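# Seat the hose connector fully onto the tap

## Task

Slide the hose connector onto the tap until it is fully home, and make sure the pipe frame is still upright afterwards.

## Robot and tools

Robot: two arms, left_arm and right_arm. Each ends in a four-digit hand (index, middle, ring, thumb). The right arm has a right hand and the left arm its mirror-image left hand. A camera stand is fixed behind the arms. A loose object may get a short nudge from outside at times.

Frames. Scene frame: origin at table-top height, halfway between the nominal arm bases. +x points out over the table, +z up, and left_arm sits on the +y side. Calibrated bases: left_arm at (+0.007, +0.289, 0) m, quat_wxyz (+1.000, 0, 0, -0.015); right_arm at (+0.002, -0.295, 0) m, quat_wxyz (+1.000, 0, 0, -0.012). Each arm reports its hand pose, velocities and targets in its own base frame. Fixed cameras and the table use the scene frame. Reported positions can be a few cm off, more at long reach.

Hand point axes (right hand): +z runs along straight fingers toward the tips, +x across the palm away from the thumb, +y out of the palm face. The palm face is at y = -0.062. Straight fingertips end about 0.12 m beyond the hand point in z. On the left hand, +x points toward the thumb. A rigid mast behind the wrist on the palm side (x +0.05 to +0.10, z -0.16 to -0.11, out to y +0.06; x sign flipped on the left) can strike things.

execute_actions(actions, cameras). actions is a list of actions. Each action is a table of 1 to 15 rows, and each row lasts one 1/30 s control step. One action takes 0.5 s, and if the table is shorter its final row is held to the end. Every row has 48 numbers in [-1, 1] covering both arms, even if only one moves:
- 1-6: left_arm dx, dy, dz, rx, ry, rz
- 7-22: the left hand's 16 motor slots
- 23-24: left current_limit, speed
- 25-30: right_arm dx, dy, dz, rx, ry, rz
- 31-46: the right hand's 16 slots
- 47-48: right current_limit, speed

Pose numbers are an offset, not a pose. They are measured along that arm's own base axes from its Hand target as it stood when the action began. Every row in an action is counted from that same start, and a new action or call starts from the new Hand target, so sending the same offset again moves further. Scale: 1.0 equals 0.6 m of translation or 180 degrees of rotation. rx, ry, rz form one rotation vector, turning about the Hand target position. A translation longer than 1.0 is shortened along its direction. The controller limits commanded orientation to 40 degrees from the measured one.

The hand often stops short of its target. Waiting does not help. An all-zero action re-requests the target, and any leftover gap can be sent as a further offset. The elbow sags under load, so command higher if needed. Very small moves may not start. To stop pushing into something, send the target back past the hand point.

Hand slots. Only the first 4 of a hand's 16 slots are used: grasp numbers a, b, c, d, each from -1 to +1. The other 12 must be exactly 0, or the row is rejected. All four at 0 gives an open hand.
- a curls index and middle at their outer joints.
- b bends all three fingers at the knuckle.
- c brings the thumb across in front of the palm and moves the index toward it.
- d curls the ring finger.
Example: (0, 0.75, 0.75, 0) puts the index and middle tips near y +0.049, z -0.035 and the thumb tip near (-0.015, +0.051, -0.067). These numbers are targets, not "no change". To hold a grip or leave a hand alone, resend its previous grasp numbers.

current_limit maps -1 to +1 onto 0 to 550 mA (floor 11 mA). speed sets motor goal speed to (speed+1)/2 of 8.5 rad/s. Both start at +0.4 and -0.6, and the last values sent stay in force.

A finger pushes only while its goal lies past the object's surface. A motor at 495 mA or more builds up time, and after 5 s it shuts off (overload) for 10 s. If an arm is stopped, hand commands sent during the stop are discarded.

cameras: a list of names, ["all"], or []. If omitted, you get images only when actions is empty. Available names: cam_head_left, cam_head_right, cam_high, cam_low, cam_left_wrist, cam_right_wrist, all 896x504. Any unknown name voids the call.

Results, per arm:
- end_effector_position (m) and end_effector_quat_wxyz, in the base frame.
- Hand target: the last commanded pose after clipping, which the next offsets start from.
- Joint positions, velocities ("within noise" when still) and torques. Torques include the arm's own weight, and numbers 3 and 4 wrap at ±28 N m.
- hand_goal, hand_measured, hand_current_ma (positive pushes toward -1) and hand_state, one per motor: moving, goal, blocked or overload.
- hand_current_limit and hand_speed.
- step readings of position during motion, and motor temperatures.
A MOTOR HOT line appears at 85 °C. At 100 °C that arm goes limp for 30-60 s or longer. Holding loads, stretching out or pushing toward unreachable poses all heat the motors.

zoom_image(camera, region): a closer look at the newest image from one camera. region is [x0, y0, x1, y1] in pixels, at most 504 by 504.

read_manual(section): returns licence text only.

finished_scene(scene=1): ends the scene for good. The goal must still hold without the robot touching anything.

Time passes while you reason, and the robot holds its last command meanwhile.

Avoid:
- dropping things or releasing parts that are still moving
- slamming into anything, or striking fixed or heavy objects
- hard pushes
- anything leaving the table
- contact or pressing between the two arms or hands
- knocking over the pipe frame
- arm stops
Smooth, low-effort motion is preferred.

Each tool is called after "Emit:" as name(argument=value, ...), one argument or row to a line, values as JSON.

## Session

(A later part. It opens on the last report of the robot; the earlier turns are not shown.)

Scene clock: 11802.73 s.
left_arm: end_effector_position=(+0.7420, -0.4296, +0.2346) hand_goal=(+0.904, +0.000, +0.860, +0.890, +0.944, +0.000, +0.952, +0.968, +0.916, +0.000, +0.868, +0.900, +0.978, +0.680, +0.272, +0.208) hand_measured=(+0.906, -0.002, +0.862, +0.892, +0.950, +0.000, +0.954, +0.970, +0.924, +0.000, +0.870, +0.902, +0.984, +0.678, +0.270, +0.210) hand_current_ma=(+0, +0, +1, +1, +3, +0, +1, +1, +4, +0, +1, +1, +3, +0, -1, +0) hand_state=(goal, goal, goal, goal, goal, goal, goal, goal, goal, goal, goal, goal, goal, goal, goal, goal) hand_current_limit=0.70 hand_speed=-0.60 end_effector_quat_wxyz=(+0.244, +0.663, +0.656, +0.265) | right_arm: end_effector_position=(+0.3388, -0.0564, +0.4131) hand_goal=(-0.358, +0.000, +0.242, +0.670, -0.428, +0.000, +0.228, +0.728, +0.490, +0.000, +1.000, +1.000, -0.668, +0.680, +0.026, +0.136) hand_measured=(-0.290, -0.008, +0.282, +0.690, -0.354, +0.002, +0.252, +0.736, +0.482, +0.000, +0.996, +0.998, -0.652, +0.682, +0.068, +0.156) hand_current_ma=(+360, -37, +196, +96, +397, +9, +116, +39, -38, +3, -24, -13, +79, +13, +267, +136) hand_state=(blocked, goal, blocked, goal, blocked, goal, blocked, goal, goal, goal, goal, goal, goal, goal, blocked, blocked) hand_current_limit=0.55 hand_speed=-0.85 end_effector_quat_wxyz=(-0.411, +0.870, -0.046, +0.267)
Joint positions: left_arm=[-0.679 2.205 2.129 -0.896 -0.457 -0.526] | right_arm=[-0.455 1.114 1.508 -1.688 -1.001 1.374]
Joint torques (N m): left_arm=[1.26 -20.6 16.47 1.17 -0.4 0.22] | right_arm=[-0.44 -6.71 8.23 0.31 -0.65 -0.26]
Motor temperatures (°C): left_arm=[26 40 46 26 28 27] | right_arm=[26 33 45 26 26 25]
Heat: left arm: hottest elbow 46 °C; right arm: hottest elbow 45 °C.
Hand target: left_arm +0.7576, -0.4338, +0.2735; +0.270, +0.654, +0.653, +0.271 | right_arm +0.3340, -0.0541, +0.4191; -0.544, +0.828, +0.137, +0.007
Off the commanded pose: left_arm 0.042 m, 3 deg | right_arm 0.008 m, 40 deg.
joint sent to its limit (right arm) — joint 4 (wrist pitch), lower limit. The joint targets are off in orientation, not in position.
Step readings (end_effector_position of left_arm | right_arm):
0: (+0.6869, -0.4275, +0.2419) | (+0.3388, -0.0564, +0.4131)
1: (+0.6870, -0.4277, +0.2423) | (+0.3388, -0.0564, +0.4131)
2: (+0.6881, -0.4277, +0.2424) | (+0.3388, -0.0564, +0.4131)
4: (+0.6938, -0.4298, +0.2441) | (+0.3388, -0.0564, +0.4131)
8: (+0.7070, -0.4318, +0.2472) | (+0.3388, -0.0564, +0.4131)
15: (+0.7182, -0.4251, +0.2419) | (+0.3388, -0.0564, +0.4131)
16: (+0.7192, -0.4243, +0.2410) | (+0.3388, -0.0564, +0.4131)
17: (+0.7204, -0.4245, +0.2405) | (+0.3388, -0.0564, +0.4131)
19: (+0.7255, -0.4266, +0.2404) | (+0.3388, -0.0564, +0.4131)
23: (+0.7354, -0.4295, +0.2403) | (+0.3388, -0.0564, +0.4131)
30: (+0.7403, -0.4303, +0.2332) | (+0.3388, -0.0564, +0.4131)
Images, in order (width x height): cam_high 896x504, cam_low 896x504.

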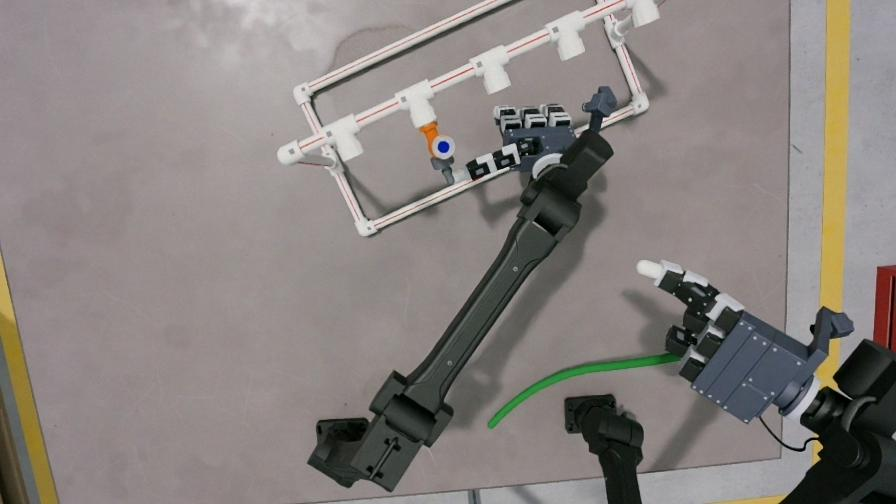

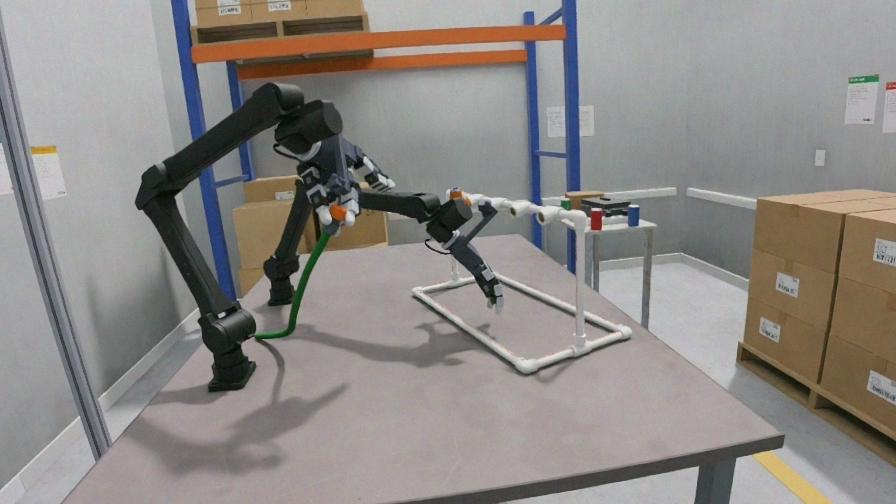

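Emit:
execute_actions(
  actions=[
    [[0,0,-0.07,0,0,0,-0.22,-0.1,-0.17,-0.18,0,0,0,0,0,0,0,0,0,0,0,0,0.7,-0.6,0,0,0,0,0,0,0.15,0.56,0.82,-0.8,0,0,0,0,0,0,0,0,0,0,0,0,0.55,-0.85]],
    [[0,0,-0.06,0,0,0,-0.22,-0.1,-0.17,-0.18,0,0,0,0,0,0,0,0,0,0,0,0,0.7,-0.6,0,0,0,0,0,0,0.15,0.56,0.82,-0.8,0,0,0,0,0,0,0,0,0,0,0,0,0.55,-0.85]],
    [[0,0,-0.03,0,0,0,-0.22,-0.1,-0.17,-0.18,0,0,0,0,0,0,0,0,0,0,0,0,0.7,-0.6,0,0,0,0,0,0,0.15,0.56,0.82,-0.8,0,0,0,0,0,0,0,0,0,0,0,0,0.55,-0.85]],
  ],
  cameras=["cam_high", "cam_low"],
)

Scene clock: 11822.73 s.
left_arm: end_effector_position=(+0.7528, -0.4385, +0.1814) hand_goal=(+0.904, +0.000, +0.860, +0.890, +0.944, +0.000, +0.952, +0.968, +0.916, +0.000, +0.868, +0.900, +0.978, +0.680, +0.272, +0.208) hand_measured=(+0.906, -0.002, +0.862, +0.892, +0.950, +0.000, +0.954, +0.970, +0.924, +0.000, +0.870, +0.902, +0.984, +0.678, +0.270, +0.210) hand_current_ma=(+0, +0, +1, +1, +3, +0, +1, +1, +4, +0, +1, +1, +3, +0, -1, +0) hand_state=(goal, goal, goal, goal, goal, goal, goal, goal, goal, goal, goal, goal, goal, goal, goal, goal) hand_current_limit=0.70 hand_speed=-0.60 end_effector_quat_wxyz=(+0.270, +0.652, +0.655, +0.268) | right_arm: end_effector_position=(+0.3388, -0.0564, +0.4131) hand_goal=(-0.358, +0.000, +0.242, +0.670, -0.428, +0.000, +0.228, +0.728, +0.490, +0.000, +1.000, +1.000, -0.668, +0.680, +0.026, +0.136) hand_measured=(-0.290, -0.008, +0.282, +0.690, -0.354, +0.002, +0.252, +0.736, +0.482, +0.000, +0.996, +0.998, -0.652, +0.682, +0.068, +0.156) hand_current_ma=(+360, -37, +196, +96, +397, +9, +116, +39, -38, +3, -24, -13, +79, +13, +267, +136) hand_state=(blocked, goal, blocked, goal, blocked, goal, blocked, goal, goal, goal, goal, goal, goal, goal, blocked, blocked) hand_current_limit=0.55 hand_speed=-0.85 end_effector_quat_wxyz=(-0.411, +0.870, -0.046, +0.267)
Joint positions: left_arm=[-0.679 2.256 2.054 -0.711 -0.457 -0.526] | right_arm=[-0.455 1.114 1.508 -1.688 -1.001 1.374]
Joint torques (N m): left_arm=[1.14 -21.6 9.44 2.17 -0.38 0.18] | right_arm=[-0.44 -6.65 8.21 0.29 -0.64 -0.26]
Heat: left arm: hottest elbow 48 °C; right arm: hottest elbow 45 °C.
Hand target: left_arm +0.7576, -0.4338, +0.1775; +0.270, +0.654, +0.653, +0.271 | right_arm +0.3340, -0.0541, +0.4191; -0.544, +0.828, +0.137, +0.007
Off the commanded pose: left_arm 0.008 m, 0 deg | right_arm 0.008 m, 40 deg.
joint sent to its limit (right arm) — joint 4 (wrist pitch), lower limit. The joint targets are off in orientation, not in position.
Step readings (end_effector_position of left_arm | right_arm):
0: (+0.7420, -0.4296, +0.2346) | (+0.3388, -0.0564, +0.4131)
1: (+0.7420, -0.4296, +0.2346) | (+0.3388, -0.0564, +0.4131)
2: (+0.7421, -0.4297, +0.2345) | (+0.3388, -0.0564, +0.4131)
4: (+0.7441, -0.4312, +0.2355) | (+0.3388, -0.0564, +0.4131)
8: (+0.7480, -0.4344, +0.2341) | (+0.3388, -0.0564, +0.4131)
15: (+0.7501, -0.4362, +0.2248) | (+0.3388, -0.0564, +0.4131)
16: (+0.7503, -0.4363, +0.2243) | (+0.3388, -0.0564, +0.4131)
17: (+0.7507, -0.4367, +0.2238) | (+0.3388, -0.0564, +0.4131)
19: (+0.7520, -0.4377, +0.2226) | (+0.3388, -0.0564, +0.4131)
23: (+0.7520, -0.4377, +0.2122) | (+0.3388, -0.0564, +0.4131)
30: (+0.7523, -0.4380, +0.1938) | (+0.3388, -0.0564, +0.4131)
31: (+0.7524, -0.4381, +0.1927) | (+0.3388, -0.0564, +0.4131)
32: (+0.7524, -0.4381, +0.1922) | (+0.3388, -0.0564, +0.4131)
34: (+0.7528, -0.4384, +0.1910) | (+0.3388, -0.0564, +0.4131)
38: (+0.7526, -0.4382, +0.1863) | (+0.3388, -0.0564, +0.4131)
45: (+0.7527, -0.4384, +0.1813) | (+0.3388, -0.0564, +0.4131)
Images, in order (width x height): cam_high 896x504, cam_low 896x504.

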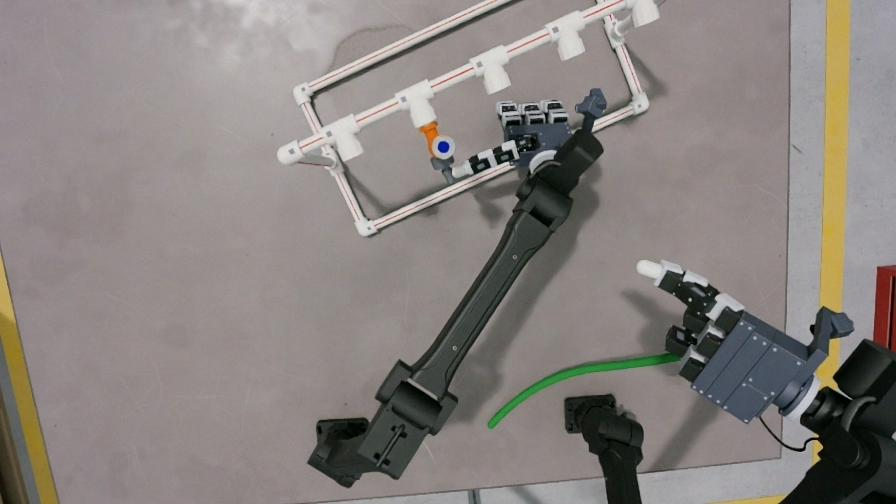

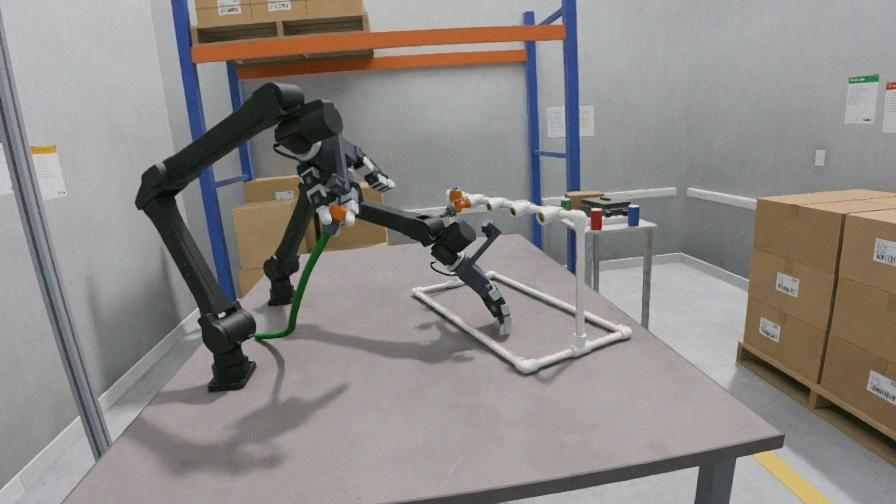

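Emit:
zoom_image(
  camera="cam_low",
  region=[430, 240, 580, 370],
)

Emit:
zoom_image(
  camera="cam_high",
  region=[420, 60, 640, 240],
)

Scaled by 3.360.

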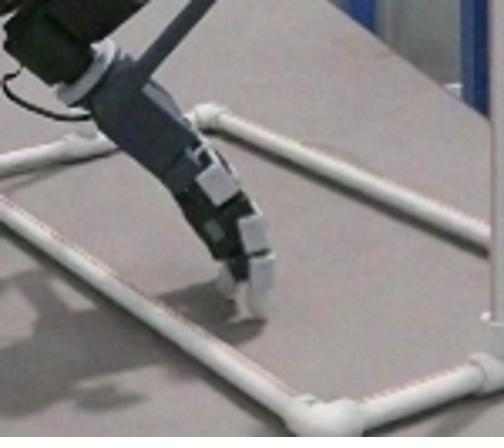

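Scaled by 2.291.

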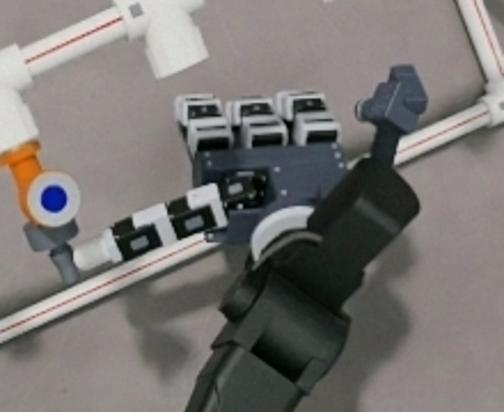

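Emit:
execute_actions(
  actions=[
    [[-0.03,0,-0.012,0,0,0,-0.22,-0.1,-0.17,-0.18,0,0,0,0,0,0,0,0,0,0,0,0,0.8,-0.6,0,0,0,0,0,0,0.15,0.56,0.82,-0.8,0,0,0,0,0,0,0,0,0,0,0,0,0.55,-0.85]],
    [[-0.04,0,-0.005,0,0,0,-0.22,-0.1,-0.17,-0.18,0,0,0,0,0,0,0,0,0,0,0,0,0.8,-0.6,0,0,0,0,0,0,0.15,0.56,0.82,-0.8,0,0,0,0,0,0,0,0,0,0,0,0,0.55,-0.85]],
    [[-0.03,0,0,0,0,0,-0.22,-0.1,-0.17,-0.18,0,0,0,0,0,0,0,0,0,0,0,0,0.8,-0.6,0,0,0,0,0,0,0.15,0.56,0.82,-0.8,0,0,0,0,0,0,0,0,0,0,0,0,0.55,-0.85]],
  ],
  cameras=["cam_high", "cam_low"],
)

Scene clock: 11840.40 s.
left_arm: end_effector_position=(+0.7096, -0.4271, +0.1745) hand_goal=(+0.904, +0.000, +0.860, +0.890, +0.944, +0.000, +0.952, +0.968, +0.916, +0.000, +0.868, +0.900, +0.978, +0.680, +0.272, +0.208) hand_measured=(+0.908, -0.002, +0.862, +0.892, +0.914, -0.002, +0.938, +0.964, +0.902, -0.002, +0.860, +0.896, +0.984, +0.678, +0.270, +0.208) hand_current_ma=(+1, +0, +1, +1, -37, +0, -10, -2, -10, +0, -5, -1, +3, +0, -1, +0) hand_state=(goal, goal, goal, goal, blocked, goal, goal, goal, goal, goal, goal, goal, goal, goal, goal, goal) hand_current_limit=0.80 hand_speed=-0.60 end_effector_quat_wxyz=(+0.273, +0.649, +0.654, +0.278) | right_arm: end_effector_position=(+0.3388, -0.0564, +0.4131) hand_goal=(-0.358, +0.000, +0.242, +0.670, -0.428, +0.000, +0.228, +0.728, +0.490, +0.000, +1.000, +1.000, -0.668, +0.680, +0.026, +0.136) hand_measured=(-0.290, -0.008, +0.282, +0.690, -0.354, +0.002, +0.252, +0.736, +0.482, +0.000, +0.996, +0.998, -0.652, +0.682, +0.068, +0.156) hand_current_ma=(+360, -37, +196, +96, +397, +9, +116, +39, -38, +3, -24, -13, +79, +13, +267, +136) hand_state=(blocked, goal, blocked, goal, blocked, goal, blocked, goal, goal, goal, goal, goal, goal, goal, blocked, blocked) hand_current_limit=0.55 hand_speed=-0.85 end_effector_quat_wxyz=(-0.411, +0.870, -0.046, +0.267)
Joint positions: left_arm=[-0.709 2.146 1.831 -0.598 -0.493 -0.546] | right_arm=[-0.455 1.114 1.508 -1.688 -1.001 1.374]
Joint torques (N m): left_arm=[-0.67 -20.54 7.97 1.37 -0.29 -0.11] | right_arm=[-0.38 -6.71 8.23 0.31 -0.65 -0.26]
Heat: left arm: hottest elbow 48 °C; right arm: hottest elbow 45 °C.
Hand target: left_arm +0.6976, -0.4338, +0.1674; +0.270, +0.654, +0.653, +0.271 | right_arm +0.3340, -0.0541, +0.4191; -0.544, +0.828, +0.137, +0.007
Off the commanded pose: left_arm 0.016 m, 1 deg | right_arm 0.008 m, 40 deg.
joint sent to its limit (right arm) — joint 4 (wrist pitch), lower limit. The joint targets are off in orientation, not in position.
Step readings (end_effector_position of left_arm | right_arm):
0: (+0.7528, -0.4385, +0.1814) | (+0.3388, -0.0564, +0.4131)
1: (+0.7528, -0.4384, +0.1811) | (+0.3388, -0.0564, +0.4131)
2: (+0.7524, -0.4381, +0.1796) | (+0.3388, -0.0564, +0.4131)
4: (+0.7506, -0.4360, +0.1748) | (+0.3388, -0.0564, +0.4131)
8: (+0.7470, -0.4333, +0.1753) | (+0.3388, -0.0564, +0.4131)
15: (+0.7458, -0.4327, +0.1751) | (+0.3388, -0.0564, +0.4131)
16: (+0.7456, -0.4326, +0.1750) | (+0.3388, -0.0564, +0.4131)
17: (+0.7448, -0.4320, +0.1750) | (+0.3388, -0.0564, +0.4131)
19: (+0.7392, -0.4318, +0.1748) | (+0.3388, -0.0564, +0.4131)
23: (+0.7293, -0.4300, +0.1747) | (+0.3388, -0.0564, +0.4131)
30: (+0.7263, -0.4296, +0.1749) | (+0.3388, -0.0564, +0.4131)
31: (+0.7262, -0.4294, +0.1747) | (+0.3388, -0.0564, +0.4131)
32: (+0.7254, -0.4290, +0.1743) | (+0.3388, -0.0564, +0.4131)
34: (+0.7216, -0.4274, +0.1743) | (+0.3388, -0.0564, +0.4131)
38: (+0.7130, -0.4266, +0.1745) | (+0.3388, -0.0564, +0.4131)
45: (+0.7096, -0.4272, +0.1744) | (+0.3388, -0.0564, +0.4131)
Images, in order (width x height): cam_high 896x504, cam_low 896x504.

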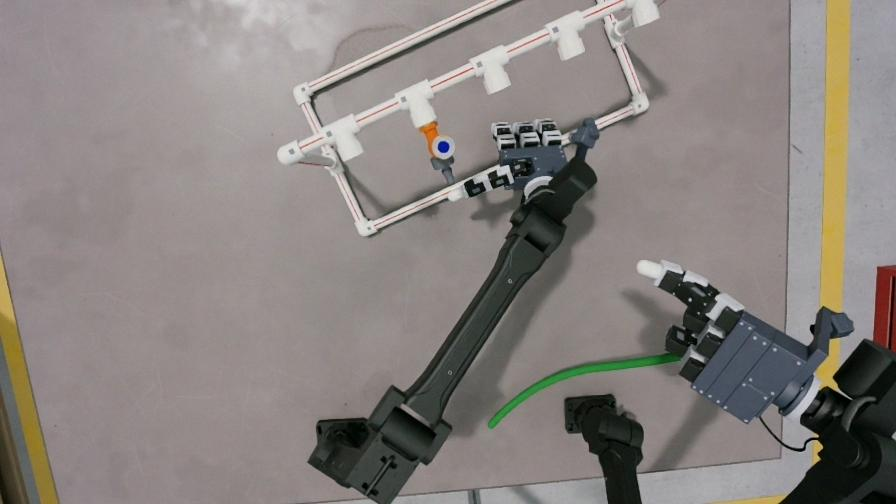

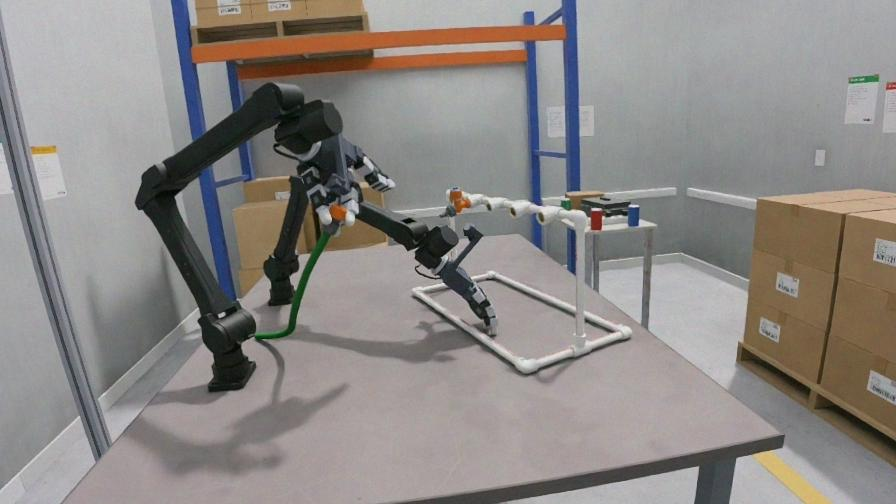

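Emit:
execute_actions(
  actions=[
    [[-0.04,0,0,0,0,0,-0.22,-0.1,-0.17,-0.18,0,0,0,0,0,0,0,0,0,0,0,0,0.8,-0.6,0,0,0,0,0,0,0.15,0.56,0.82,-0.8,0,0,0,0,0,0,0,0,0,0,0,0,0.55,-0.85]],
    [[-0.04,0,0,0,0,0,-0.22,-0.1,-0.17,-0.18,0,0,0,0,0,0,0,0,0,0,0,0,0.8,-0.6,0,0,0,0,0,0,0.15,0.56,0.82,-0.8,0,0,0,0,0,0,0,0,0,0,0,0,0.55,-0.85]],
  ],
  cameras=["cam_high", "cam_low"],
)

Scene clock: 11847.77 s.
left_arm: end_effector_position=(+0.6664, -0.4231, +0.1732) hand_goal=(+0.904, +0.000, +0.860, +0.890, +0.944, +0.000, +0.952, +0.968, +0.916, +0.000, +0.868, +0.900, +0.978, +0.680, +0.272, +0.208) hand_measured=(+0.908, -0.002, +0.862, +0.892, +0.910, -0.002, +0.934, +0.962, +0.888, +0.002, +0.848, +0.890, +0.984, +0.678, +0.270, +0.208) hand_current_ma=(+1, +0, +1, +1, -48, -1, -14, -3, -33, +0, -19, -7, +3, +0, -1, +0) hand_state=(goal, goal, goal, goal, blocked, goal, goal, goal, blocked, goal, blocked, goal, goal, goal, goal, goal) hand_current_limit=0.80 hand_speed=-0.60 end_effector_quat_wxyz=(+0.273, +0.644, +0.657, +0.281) | right_arm: end_effector_position=(+0.3388, -0.0564, +0.4131) hand_goal=(-0.358, +0.000, +0.242, +0.670, -0.428, +0.000, +0.228, +0.728, +0.490, +0.000, +1.000, +1.000, -0.668, +0.680, +0.026, +0.136) hand_measured=(-0.290, -0.008, +0.282, +0.690, -0.354, +0.002, +0.252, +0.736, +0.482, +0.000, +0.996, +0.998, -0.652, +0.682, +0.068, +0.156) hand_current_ma=(+360, -37, +196, +96, +397, +9, +116, +39, -38, +3, -24, -13, +79, +13, +267, +136) hand_state=(blocked, goal, blocked, goal, blocked, goal, blocked, goal, goal, goal, goal, goal, goal, goal, blocked, blocked) hand_current_limit=0.55 hand_speed=-0.85 end_effector_quat_wxyz=(-0.411, +0.870, -0.046, +0.267)
Joint positions: left_arm=[-0.749 2.063 1.686 -0.555 -0.527 -0.591] | right_arm=[-0.455 1.114 1.508 -1.688 -1.001 1.374]
Joint torques (N m): left_arm=[-1.32 -19.78 7.84 1.22 -0.12 -0.08] | right_arm=[-0.44 -6.71 8.23 0.32 -0.65 -0.26]
Heat: left arm: hottest elbow 47 °C; right arm: hottest elbow 45 °C.
Hand target: left_arm +0.6495, -0.4339, +0.1672; +0.270, +0.654, +0.653, +0.271 | right_arm +0.3340, -0.0541, +0.4191; -0.544, +0.828, +0.137, +0.007
Off the commanded pose: left_arm 0.021 m, 2 deg | right_arm 0.008 m, 40 deg.
joint sent to its limit (right arm) — joint 4 (wrist pitch), lower limit. The joint targets are off in orientation, not in position.
Step readings (end_effector_position of left_arm | right_arm):
0: (+0.7096, -0.4271, +0.1745) | (+0.3388, -0.0564, +0.4131)
1: (+0.7095, -0.4270, +0.1742) | (+0.3388, -0.0564, +0.4131)
2: (+0.7086, -0.4264, +0.1739) | (+0.3388, -0.0564, +0.4131)
4: (+0.7039, -0.4244, +0.1743) | (+0.3388, -0.0564, +0.4131)
8: (+0.6918, -0.4246, +0.1742) | (+0.3388, -0.0564, +0.4131)
15: (+0.6858, -0.4271, +0.1740) | (+0.3388, -0.0564, +0.4131)
16: (+0.6856, -0.4269, +0.1737) | (+0.3388, -0.0564, +0.4131)
17: (+0.6848, -0.4263, +0.1737) | (+0.3388, -0.0564, +0.4131)
19: (+0.6802, -0.4244, +0.1736) | (+0.3388, -0.0564, +0.4131)
23: (+0.6691, -0.4236, +0.1735) | (+0.3388, -0.0564, +0.4131)
30: (+0.6665, -0.4233, +0.1734) | (+0.3388, -0.0564, +0.4131)
Images, in order (width x height): cam_high 896x504, cam_low 896x504.

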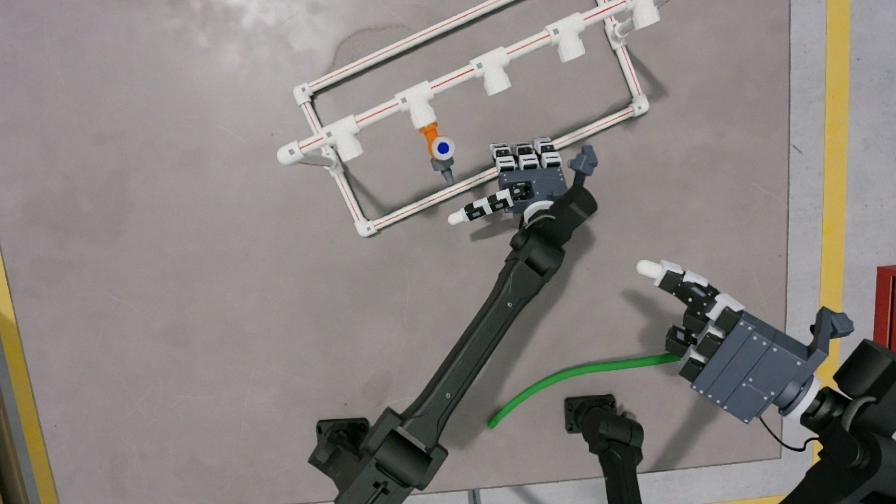

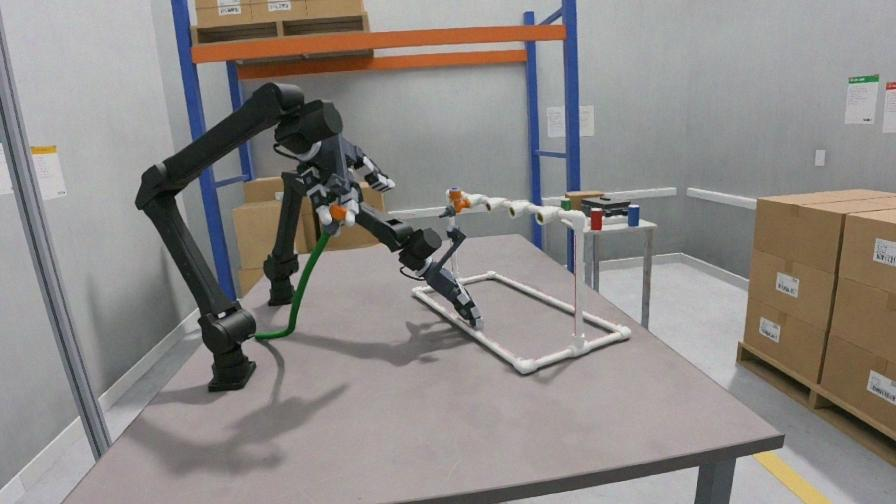

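Emit:
execute_actions(
  actions=[
    [[-0.04,0,0,0,0,0,-0.22,-0.1,-0.17,-0.18,0,0,0,0,0,0,0,0,0,0,0,0,0.8,-0.6,0,0,0,0,0,0,0.15,0.56,0.82,-0.8,0,0,0,0,0,0,0,0,0,0,0,0,0.55,-0.85]],
    [[-0.04,0,0,0,0,0,-0.22,-0.1,-0.17,-0.18,0,0,0,0,0,0,0,0,0,0,0,0,0.8,-0.6,0,0,0,0,0,0,0.15,0.56,0.82,-0.8,0,0,0,0,0,0,0,0,0,0,0,0,0.55,-0.85]],
  ],
  cameras=["cam_high", "cam_low"],
)

Scene clock: 11854.00 s.
left_arm: end_effector_position=(+0.6208, -0.4204, +0.1724) hand_goal=(+0.904, +0.000, +0.860, +0.890, +0.944, +0.000, +0.952, +0.968, +0.916, +0.000, +0.868, +0.900, +0.978, +0.680, +0.272, +0.208) hand_measured=(+0.908, -0.002, +0.862, +0.892, +0.900, +0.008, +0.926, +0.958, +0.886, +0.004, +0.846, +0.888, +0.984, +0.678, +0.270, +0.208) hand_current_ma=(+1, +0, +1, +1, -70, +4, -26, -6, -38, +1, -22, -9, +3, +0, -1, +0) hand_state=(goal, goal, goal, goal, blocked, goal, blocked, goal, blocked, goal, blocked, goal, goal, goal, goal, goal) hand_current_limit=0.80 hand_speed=-0.60 end_effector_quat_wxyz=(+0.270, +0.644, +0.657, +0.284) | right_arm: end_effector_position=(+0.3388, -0.0564, +0.4131) hand_goal=(-0.358, +0.000, +0.242, +0.670, -0.428, +0.000, +0.228, +0.728, +0.490, +0.000, +1.000, +1.000, -0.668, +0.680, +0.026, +0.136) hand_measured=(-0.290, -0.008, +0.282, +0.690, -0.354, +0.002, +0.252, +0.736, +0.482, +0.000, +0.996, +0.998, -0.652, +0.682, +0.068, +0.156) hand_current_ma=(+360, -37, +196, +96, +397, +9, +116, +39, -38, +3, -24, -13, +79, +13, +267, +136) hand_state=(blocked, goal, blocked, goal, blocked, goal, blocked, goal, goal, goal, goal, goal, goal, goal, blocked, blocked) hand_current_limit=0.55 hand_speed=-0.85 end_effector_quat_wxyz=(-0.411, +0.870, -0.046, +0.267)
Joint positions: left_arm=[-0.797 1.984 1.557 -0.532 -0.562 -0.636] | right_arm=[-0.455 1.114 1.508 -1.688 -1.001 1.374]
Joint torques (N m): left_arm=[-1.38 -18.78 7.73 1.09 0.01 -0.11] | right_arm=[-0.44 -6.71 8.24 0.31 -0.65 -0.26]
Heat: left arm: hottest elbow 46 °C; right arm: hottest elbow 45 °C.
Hand target: left_arm +0.6017, -0.4337, +0.1672; +0.270, +0.654, +0.653, +0.271 | right_arm +0.3340, -0.0541, +0.4191; -0.544, +0.828, +0.137, +0.007
Off the commanded pose: left_arm 0.024 m, 2 deg | right_arm 0.008 m, 40 deg.
joint sent to its limit (right arm) — joint 4 (wrist pitch), lower limit. The joint targets are off in orientation, not in position.
Step readings (end_effector_position of left_arm | right_arm):
0: (+0.6663, -0.4230, +0.1735) | (+0.3388, -0.0564, +0.4131)
1: (+0.6662, -0.4228, +0.1732) | (+0.3388, -0.0564, +0.4131)
2: (+0.6655, -0.4221, +0.1732) | (+0.3388, -0.0564, +0.4131)
4: (+0.6616, -0.4193, +0.1732) | (+0.3388, -0.0564, +0.4131)
8: (+0.6508, -0.4186, +0.1733) | (+0.3388, -0.0564, +0.4131)
15: (+0.6444, -0.4206, +0.1730) | (+0.3388, -0.0564, +0.4131)
16: (+0.6442, -0.4203, +0.1729) | (+0.3388, -0.0564, +0.4131)
17: (+0.6433, -0.4200, +0.1726) | (+0.3388, -0.0564, +0.4131)
19: (+0.6392, -0.4179, +0.1728) | (+0.3388, -0.0564, +0.4131)
23: (+0.6274, -0.4181, +0.1726) | (+0.3388, -0.0564, +0.4131)
30: (+0.6208, -0.4205, +0.1725) | (+0.3388, -0.0564, +0.4131)
Images, in order (width x height): cam_high 896x504, cam_low 896x504.

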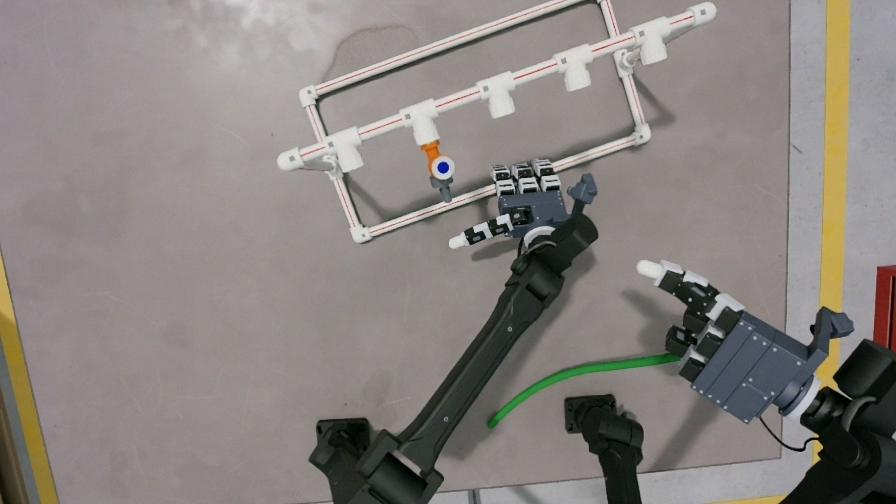

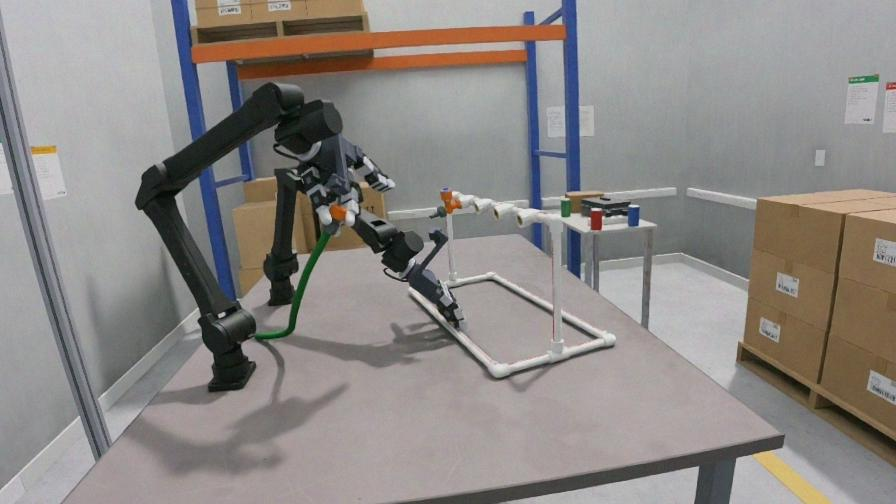

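Emit:
execute_actions(
  actions=[
    [[-0.04,0,0,0,0,0,-0.22,-0.1,-0.17,-0.18,0,0,0,0,0,0,0,0,0,0,0,0,0.8,-0.6,0,0,0,0,0,0,0.15,0.56,0.82,-0.8,0,0,0,0,0,0,0,0,0,0,0,0,0.55,-0.85]],
  ],
  cameras=["cam_high", "cam_low"],
)

Scene clock: 11866.80 s.
left_arm: end_effector_position=(+0.5973, -0.4203, +0.1721) hand_goal=(+0.904, +0.000, +0.860, +0.890, +0.944, +0.000, +0.952, +0.968, +0.916, +0.000, +0.868, +0.900, +0.978, +0.680, +0.272, +0.208) hand_measured=(+0.908, -0.002, +0.862, +0.892, +0.896, +0.012, +0.924, +0.958, +0.888, +0.002, +0.846, +0.888, +0.984, +0.678, +0.270, +0.208) hand_current_ma=(+1, +0, +1, +1, -82, +7, -30, -6, -33, +0, -20, -8, +3, +0, -1, +0) hand_state=(goal, goal, goal, goal, blocked, goal, blocked, goal, blocked, goal, blocked, goal, goal, goal, goal, goal) hand_current_limit=0.80 hand_speed=-0.60 end_effector_quat_wxyz=(+0.270, +0.643, +0.657, +0.285) | right_arm: end_effector_position=(+0.3388, -0.0564, +0.4131) hand_goal=(-0.358, +0.000, +0.242, +0.670, -0.428, +0.000, +0.228, +0.728, +0.490, +0.000, +1.000, +1.000, -0.668, +0.680, +0.026, +0.136) hand_measured=(-0.290, -0.008, +0.282, +0.690, -0.354, +0.002, +0.252, +0.736, +0.482, +0.000, +0.996, +0.998, -0.652, +0.682, +0.068, +0.156) hand_current_ma=(+360, -37, +196, +96, +397, +9, +116, +39, -38, +3, -24, -13, +79, +13, +267, +136) hand_state=(blocked, goal, blocked, goal, blocked, goal, blocked, goal, goal, goal, goal, goal, goal, goal, blocked, blocked) hand_current_limit=0.55 hand_speed=-0.85 end_effector_quat_wxyz=(-0.411, +0.870, -0.046, +0.267)
Joint positions: left_arm=[-0.825 1.948 1.5 -0.526 -0.58 -0.663] | right_arm=[-0.455 1.114 1.508 -1.688 -1.001 1.374]
Joint torques (N m): left_arm=[-1.49 -18.32 7.71 1.06 0.04 -0.16] | right_arm=[-0.38 -6.65 8.23 0.29 -0.64 -0.26]
Heat: left arm: hottest elbow 44 °C; right arm: hottest elbow 45 °C.
Hand target: left_arm +0.5775, -0.4338, +0.1673; +0.270, +0.654, +0.653, +0.271 | right_arm +0.3340, -0.0541, +0.4191; -0.544, +0.828, +0.137, +0.007
Off the commanded pose: left_arm 0.024 m, 2 deg | right_arm 0.008 m, 40 deg.
joint sent to its limit (right arm) — joint 4 (wrist pitch), lower limit. The joint targets are off in orientation, not in position.
Step readings (end_effector_position of left_arm | right_arm):
0: (+0.6208, -0.4204, +0.1724) | (+0.3388, -0.0564, +0.4131)
1: (+0.6207, -0.4201, +0.1724) | (+0.3388, -0.0564, +0.4131)
2: (+0.6197, -0.4197, +0.1722) | (+0.3388, -0.0564, +0.4131)
4: (+0.6157, -0.4176, +0.1721) | (+0.3388, -0.0564, +0.4131)
8: (+0.6038, -0.4181, +0.1723) | (+0.3388, -0.0564, +0.4131)
15: (+0.5973, -0.4204, +0.1721) | (+0.3388, -0.0564, +0.4131)
Images, in order (width x height): cam_high 896x504, cam_low 896x504.

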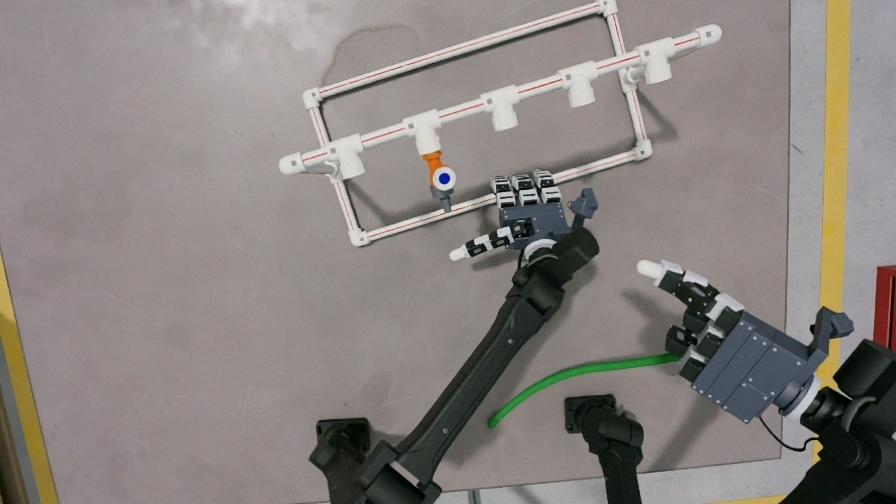

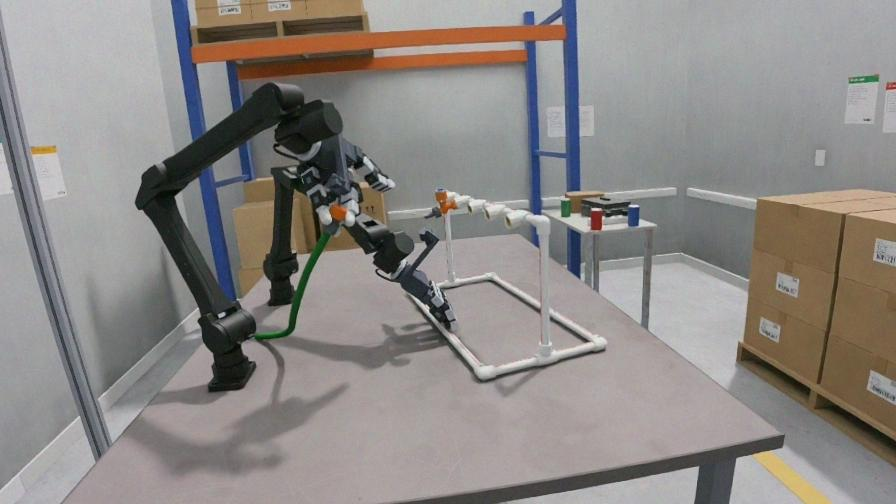

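Emit:
execute_actions(
  actions=[
    [[-0.035,0,0,0,0,0,-0.22,-0.1,-0.17,-0.18,0,0,0,0,0,0,0,0,0,0,0,0,0.8,-0.6,0,0,0,0,0,0,0.15,0.56,0.82,-0.8,0,0,0,0,0,0,0,0,0,0,0,0,0.55,-0.85]],
    [[0.025,0,0,0,0,0,-0.22,-0.1,-0.17,-0.18,0,0,0,0,0,0,0,0,0,0,0,0,0.8,-0.6,0,0,0,0,0,0,0.15,0.56,0.82,-0.8,0,0,0,0,0,0,0,0,0,0,0,0,0.55,-0.85]],
    [[0.015,0,0.06,0,0,0,-0.22,-0.1,-0.17,-0.18,0,0,0,0,0,0,0,0,0,0,0,0,0.8,-0.6,0,0,0,0,0,0,0.15,0.56,0.82,-0.8,0,0,0,0,0,0,0,0,0,0,0,0,0.55,-0.85]],
  ],
  cameras=["cam_high"],
)

Scene clock: 11880.47 s.
left_arm: end_effector_position=(+0.5759, -0.4194, +0.1719) hand_goal=(+0.904, +0.000, +0.860, +0.890, +0.944, +0.000, +0.952, +0.968, +0.916, +0.000, +0.868, +0.900, +0.978, +0.680, +0.272, +0.208) hand_measured=(+0.908, -0.002, +0.862, +0.892, +0.888, +0.000, +0.918, +0.954, +0.882, -0.004, +0.846, +0.888, +0.984, +0.678, +0.270, +0.208) hand_current_ma=(+1, +0, +1, +1, -102, +0, -43, -10, -48, -2, -21, -8, +3, +0, -1, +0) hand_state=(goal, goal, goal, goal, blocked, goal, blocked, goal, blocked, goal, blocked, goal, goal, goal, goal, goal) hand_current_limit=0.80 hand_speed=-0.60 end_effector_quat_wxyz=(+0.252, +0.654, +0.658, +0.276) | right_arm: end_effector_position=(+0.3388, -0.0564, +0.4131) hand_goal=(-0.358, +0.000, +0.242, +0.670, -0.428, +0.000, +0.228, +0.728, +0.490, +0.000, +1.000, +1.000, -0.668, +0.680, +0.026, +0.136) hand_measured=(-0.290, -0.008, +0.282, +0.690, -0.354, +0.002, +0.252, +0.736, +0.482, +0.000, +0.996, +0.998, -0.652, +0.682, +0.068, +0.156) hand_current_ma=(+360, -37, +196, +96, +397, +9, +116, +39, -38, +3, -24, -13, +79, +13, +267, +136) hand_state=(blocked, goal, blocked, goal, blocked, goal, blocked, goal, goal, goal, goal, goal, goal, goal, blocked, blocked) hand_current_limit=0.55 hand_speed=-0.85 end_effector_quat_wxyz=(-0.411, +0.870, -0.046, +0.267)
Joint positions: left_arm=[-0.847 1.914 1.473 -0.588 -0.572 -0.69] | right_arm=[-0.455 1.114 1.508 -1.688 -1.001 1.374]
Joint torques (N m): left_arm=[0.21 -18.02 13.39 0.34 -0.17 0.16] | right_arm=[-0.38 -6.71 8.23 0.31 -0.64 -0.25]
Heat: left arm: hottest elbow 43 °C; right arm: hottest elbow 45 °C.
Hand target: left_arm +0.5807, -0.4337, +0.2032; +0.270, +0.654, +0.653, +0.271 | right_arm +0.3340, -0.0541, +0.4191; -0.544, +0.828, +0.137, +0.007
Off the commanded pose: left_arm 0.035 m, 2 deg | right_arm 0.008 m, 40 deg.
joint sent to its limit (right arm) — joint 4 (wrist pitch), lower limit. The joint targets are off in orientation, not in position.
Step readings (end_effector_position of left_arm | right_arm):
0: (+0.5973, -0.4203, +0.1721) | (+0.3388, -0.0564, +0.4131)
1: (+0.5973, -0.4202, +0.1720) | (+0.3388, -0.0564, +0.4131)
2: (+0.5965, -0.4196, +0.1715) | (+0.3388, -0.0564, +0.4131)
4: (+0.5930, -0.4179, +0.1717) | (+0.3388, -0.0564, +0.4131)
8: (+0.5823, -0.4185, +0.1719) | (+0.3388, -0.0564, +0.4131)
15: (+0.5768, -0.4204, +0.1717) | (+0.3388, -0.0564, +0.4131)
16: (+0.5768, -0.4204, +0.1717) | (+0.3388, -0.0564, +0.4131)
17: (+0.5768, -0.4204, +0.1717) | (+0.3388, -0.0564, +0.4131)
19: (+0.5768, -0.4204, +0.1716) | (+0.3388, -0.0564, +0.4131)
23: (+0.5767, -0.4205, +0.1715) | (+0.3388, -0.0564, +0.4131)
30: (+0.5769, -0.4204, +0.1715) | (+0.3388, -0.0564, +0.4131)
31: (+0.5769, -0.4204, +0.1714) | (+0.3388, -0.0564, +0.4131)
32: (+0.5768, -0.4200, +0.1708) | (+0.3388, -0.0564, +0.4131)
34: (+0.5768, -0.4199, +0.1712) | (+0.3388, -0.0564, +0.4131)
38: (+0.5764, -0.4193, +0.1715) | (+0.3388, -0.0564, +0.4131)
45: (+0.5760, -0.4194, +0.1719) | (+0.3388, -0.0564, +0.4131)
Images, in order (width x height): cam_high 896x504.

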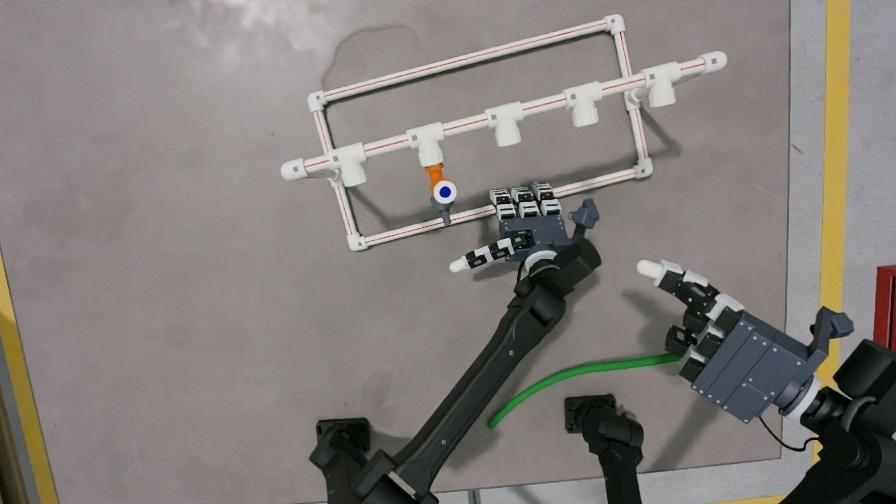

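Emit:
execute_actions(
  actions=[
    [[0,0,0.06,0,0,0,-0.22,-0.1,-0.17,-0.18,0,0,0,0,0,0,0,0,0,0,0,0,0.7,-0.6,0,0,0,0,0,0,0.15,0.56,0.82,-0.8,0,0,0,0,0,0,0,0,0,0,0,0,0.55,-0.85]],
    [[0.01,0,0.08,0,0,0,0,0,-0.17,0,0,0,0,0,0,0,0,0,0,0,0,0,0.7,-0.6,0,0,0,0,0,0,0.15,0.56,0.82,-0.8,0,0,0,0,0,0,0,0,0,0,0,0,0.55,-0.85]],
    [[0,0,0.05,0,0,0,0,0,-0.17,0,0,0,0,0,0,0,0,0,0,0,0,0,0.7,-0.6,0,0,0,0,0,0,0.15,0.56,0.82,-0.8,0,0,0,0,0,0,0,0,0,0,0,0,0.55,-0.85]],
  ],
  cameras=["cam_high", "cam_low"],
)

Scene clock: 11894.93 s.
left_arm: end_effector_position=(+0.5754, -0.4209, +0.2483) hand_goal=(+0.810, +0.000, +0.674, +0.700, +0.750, +0.000, +0.580, +0.650, +0.708, +0.000, +0.580, +0.700, +1.000, +0.680, +0.272, +0.196) hand_measured=(+0.822, -0.002, +0.678, +0.704, +0.762, -0.002, +0.586, +0.652, +0.720, -0.004, +0.586, +0.704, +1.000, +0.678, +0.270, +0.198) hand_current_ma=(+8, +0, +1, +1, +10, +0, +2, +1, +9, -1, +2, +1, +0, +0, -1, +0) hand_state=(goal, goal, goal, goal, goal, goal, goal, goal, goal, goal, goal, goal, goal, goal, goal, goal) hand_current_limit=0.70 hand_speed=-0.60 end_effector_quat_wxyz=(+0.244, +0.660, +0.656, +0.272) | right_arm: end_effector_position=(+0.3388, -0.0564, +0.4131) hand_goal=(-0.358, +0.000, +0.242, +0.670, -0.428, +0.000, +0.228, +0.728, +0.490, +0.000, +1.000, +1.000, -0.668, +0.680, +0.026, +0.136) hand_measured=(-0.290, -0.008, +0.282, +0.690, -0.354, +0.002, +0.252, +0.736, +0.482, +0.000, +0.996, +0.998, -0.652, +0.682, +0.068, +0.156) hand_current_ma=(+360, -37, +196, +96, +397, +9, +116, +39, -38, +3, -24, -13, +79, +13, +267, +136) hand_state=(blocked, goal, blocked, goal, blocked, goal, blocked, goal, goal, goal, goal, goal, goal, goal, blocked, blocked) hand_current_limit=0.55 hand_speed=-0.85 end_effector_quat_wxyz=(-0.411, +0.870, -0.046, +0.267)
Joint positions: left_arm=[-0.847 1.847 1.596 -0.796 -0.561 -0.687] | right_arm=[-0.455 1.114 1.508 -1.688 -1.001 1.374]
Joint torques (N m): left_arm=[0.62 -16.97 9.78 1.31 -0.59 0.04] | right_arm=[-0.44 -6.65 8.24 0.31 -0.65 -0.26]
Heat: left arm: hottest elbow 44 °C; right arm: hottest elbow 45 °C.
Hand target: left_arm +0.5754, -0.4209, +0.2483; +0.244, +0.660, +0.656, +0.272 (last step not sent: back at the drive's target) | right_arm +0.3340, -0.0541, +0.4191; -0.544, +0.828, +0.137, +0.007
Off the commanded pose: left_arm 0.071 m, 3 deg | right_arm 0.008 m, 40 deg.
joint sent to its limit (right arm) — joint 4 (wrist pitch), lower limit. The joint targets are off in orientation, not in position.
Step readings (end_effector_position of left_arm | right_arm):
0: (+0.5759, -0.4194, +0.1718) | (+0.3388, -0.0564, +0.4131)
1: (+0.5760, -0.4194, +0.1720) | (+0.3388, -0.0564, +0.4131)
2: (+0.5759, -0.4194, +0.1725) | (+0.3388, -0.0564, +0.4131)
4: (+0.5751, -0.4189, +0.1739) | (+0.3388, -0.0564, +0.4131)
8: (+0.5719, -0.4156, +0.1795) | (+0.3388, -0.0564, +0.4131)
15: (+0.5712, -0.4151, +0.1936) | (+0.3388, -0.0564, +0.4131)
16: (+0.5712, -0.4153, +0.1947) | (+0.3388, -0.0564, +0.4131)
17: (+0.5709, -0.4153, +0.1951) | (+0.3388, -0.0564, +0.4131)
19: (+0.5702, -0.4148, +0.1978) | (+0.3388, -0.0564, +0.4131)
23: (+0.5714, -0.4163, +0.2150) | (+0.3388, -0.0564, +0.4131)
30: (+0.5750, -0.4204, +0.2476) | (+0.3388, -0.0564, +0.4131)
31: (+0.5754, -0.4208, +0.2488) | (+0.3388, -0.0564, +0.4131) HELD (not all sent) left_arm
32: (+0.5754, -0.4208, +0.2488) | (+0.3388, -0.0564, +0.4131) HELD (not all sent) left_arm
34: (+0.5754, -0.4208, +0.2485) | (+0.3388, -0.0564, +0.4131) HELD (not all sent) left_arm
38: (+0.5754, -0.4209, +0.2483) | (+0.3388, -0.0564, +0.4131) HELD (not all sent) left_arm
45: (+0.5754, -0.4209, +0.2483) | (+0.3388, -0.0564, +0.4131) HELD (not all sent) left_arm
HELD (not all sent) left_arm: steps 31 to 45.
pose unreachable (left arm): on one or more control steps of this call, first in action 2 (counted from 0), this arm could not follow its commanded pose, so it was not sent that pose on those steps. It may still have moved: this result reports where it is.
cause: moving toward the commanded pose would bring a part of the arm too close to another arm (a part of this arm just beyond joint 4 (wrist pitch) and a part of the right arm just beyond its joint 6 (wrist roll), at the place that arm is still heading or pushing toward).
Images, in order (width x height): cam_high 896x504, cam_low 896x504.

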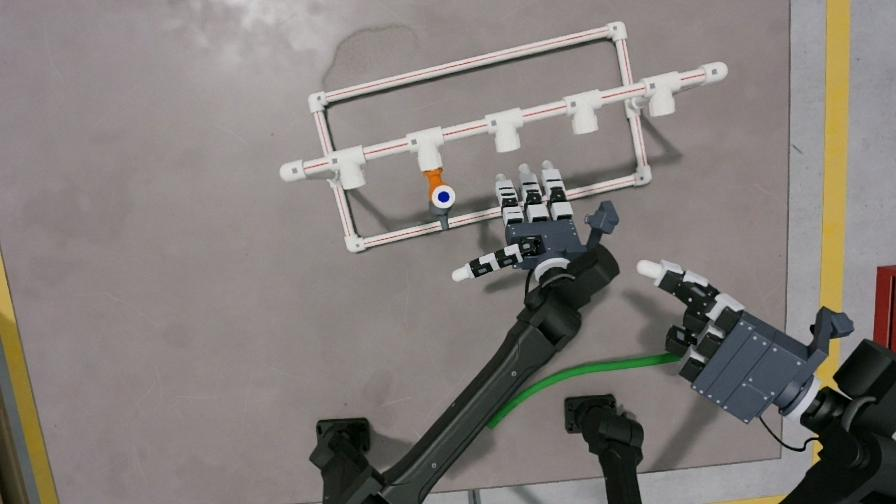

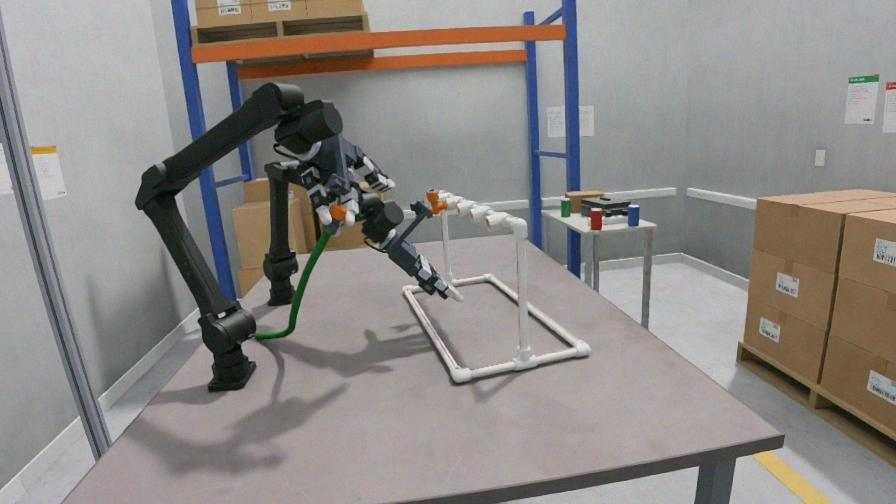

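Emit:
execute_actions(
  actions=[
    [[-0.08,0.04,0.03,0,0,0,0,0,-0.17,0,0,0,0,0,0,0,0,0,0,0,0,0,0.7,-0.6,0,0,0,0,0,0,0.15,0.56,0.82,-0.8,0,0,0,0,0,0,0,0,0,0,0,0,0.55,-0.85]],
    [[-0.08,0.03,0.03,0,0,0,0,0,-0.17,0,0,0,0,0,0,0,0,0,0,0,0,0,0.7,-0.6,0,0,0,0,0,0,0.15,0.56,0.82,-0.8,0,0,0,0,0,0,0,0,0,0,0,0,0.55,-0.85]],
  ],
  cameras=["cam_high", "cam_low"],
)

Scene clock: 11908.70 s.
left_arm: end_effector_position=(+0.4845, -0.3822, +0.2812) hand_goal=(+0.810, +0.000, +0.674, +0.700, +0.750, +0.000, +0.580, +0.650, +0.708, +0.000, +0.580, +0.700, +1.000, +0.680, +0.272, +0.196) hand_measured=(+0.818, -0.002, +0.678, +0.704, +0.760, -0.002, +0.584, +0.652, +0.718, -0.004, +0.584, +0.704, +1.000, +0.678, +0.270, +0.196) hand_current_ma=(+5, +0, +1, +1, +7, +0, +2, +1, +7, -1, +2, +1, +0, +0, -1, +0) hand_state=(goal, goal, goal, goal, goal, goal, goal, goal, goal, goal, goal, goal, goal, goal, goal, goal) hand_current_limit=0.70 hand_speed=-0.60 end_effector_quat_wxyz=(+0.241, +0.665, +0.652, +0.273) | right_arm: end_effector_position=(+0.3388, -0.0564, +0.4131) hand_goal=(-0.358, +0.000, +0.242, +0.670, -0.428, +0.000, +0.228, +0.728, +0.490, +0.000, +1.000, +1.000, -0.668, +0.680, +0.026, +0.136) hand_measured=(-0.290, -0.008, +0.282, +0.690, -0.354, +0.002, +0.252, +0.736, +0.482, +0.000, +0.996, +0.998, -0.652, +0.682, +0.068, +0.156) hand_current_ma=(+360, -37, +196, +96, +397, +9, +116, +39, -38, +3, -24, -13, +79, +13, +267, +136) hand_state=(blocked, goal, blocked, goal, blocked, goal, blocked, goal, goal, goal, goal, goal, goal, goal, blocked, blocked) hand_current_limit=0.55 hand_speed=-0.85 end_effector_quat_wxyz=(-0.411, +0.870, -0.046, +0.267)
Joint positions: left_arm=[-0.929 1.609 1.371 -0.858 -0.599 -0.762] | right_arm=[-0.455 1.114 1.508 -1.688 -1.001 1.374]
Joint torques (N m): left_arm=[-0.15 -14.39 9.13 0.87 -0.75 -0.13] | right_arm=[-0.38 -6.71 8.23 0.31 -0.64 -0.26]
Heat: left arm: hottest elbow 43 °C; right arm: hottest elbow 45 °C.
Hand target: left_arm +0.4794, -0.3789, +0.2842; +0.244, +0.660, +0.656, +0.272 | right_arm +0.3340, -0.0541, +0.4191; -0.544, +0.828, +0.137, +0.007
Off the commanded pose: left_arm 0.007 m, 1 deg | right_arm 0.008 m, 40 deg.
joint sent to its limit (right arm) — joint 4 (wrist pitch), lower limit. The joint targets are off in orientation, not in position.
Step readings (end_effector_position of left_arm | right_arm):
0: (+0.5754, -0.4209, +0.2483) | (+0.3388, -0.0564, +0.4131)
1: (+0.5754, -0.4208, +0.2481) | (+0.3388, -0.0564, +0.4131)
2: (+0.5743, -0.4199, +0.2470) | (+0.3388, -0.0564, +0.4131)
4: (+0.5660, -0.4135, +0.2429) | (+0.3388, -0.0564, +0.4131)
8: (+0.5470, -0.3990, +0.2398) | (+0.3388, -0.0564, +0.4131)
15: (+0.5353, -0.3992, +0.2607) | (+0.3388, -0.0564, +0.4131)
16: (+0.5344, -0.3995, +0.2623) | (+0.3388, -0.0564, +0.4131)
17: (+0.5322, -0.3988, +0.2633) | (+0.3388, -0.0564, +0.4131)
19: (+0.5221, -0.3925, +0.2625) | (+0.3388, -0.0564, +0.4131)
23: (+0.4994, -0.3823, +0.2652) | (+0.3388, -0.0564, +0.4131)
30: (+0.4855, -0.3843, +0.2834) | (+0.3388, -0.0564, +0.4131)
Images, in order (width x height): cam_high 896x504, cam_low 896x504.

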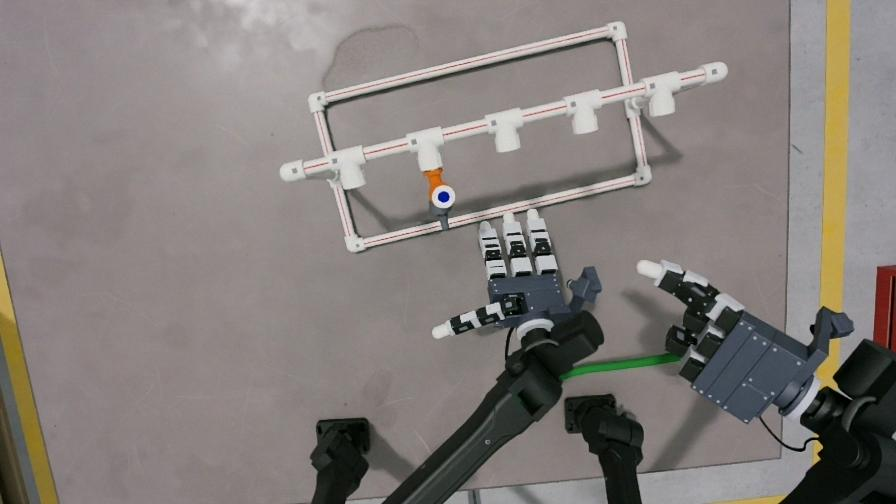

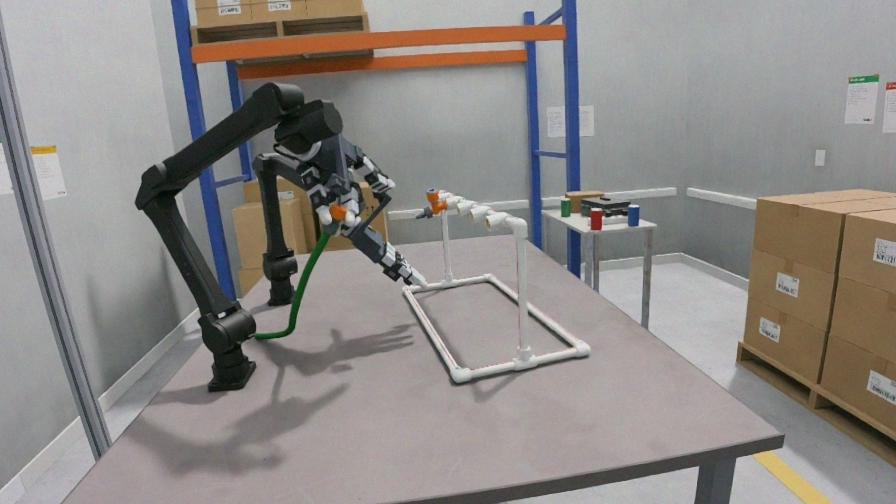

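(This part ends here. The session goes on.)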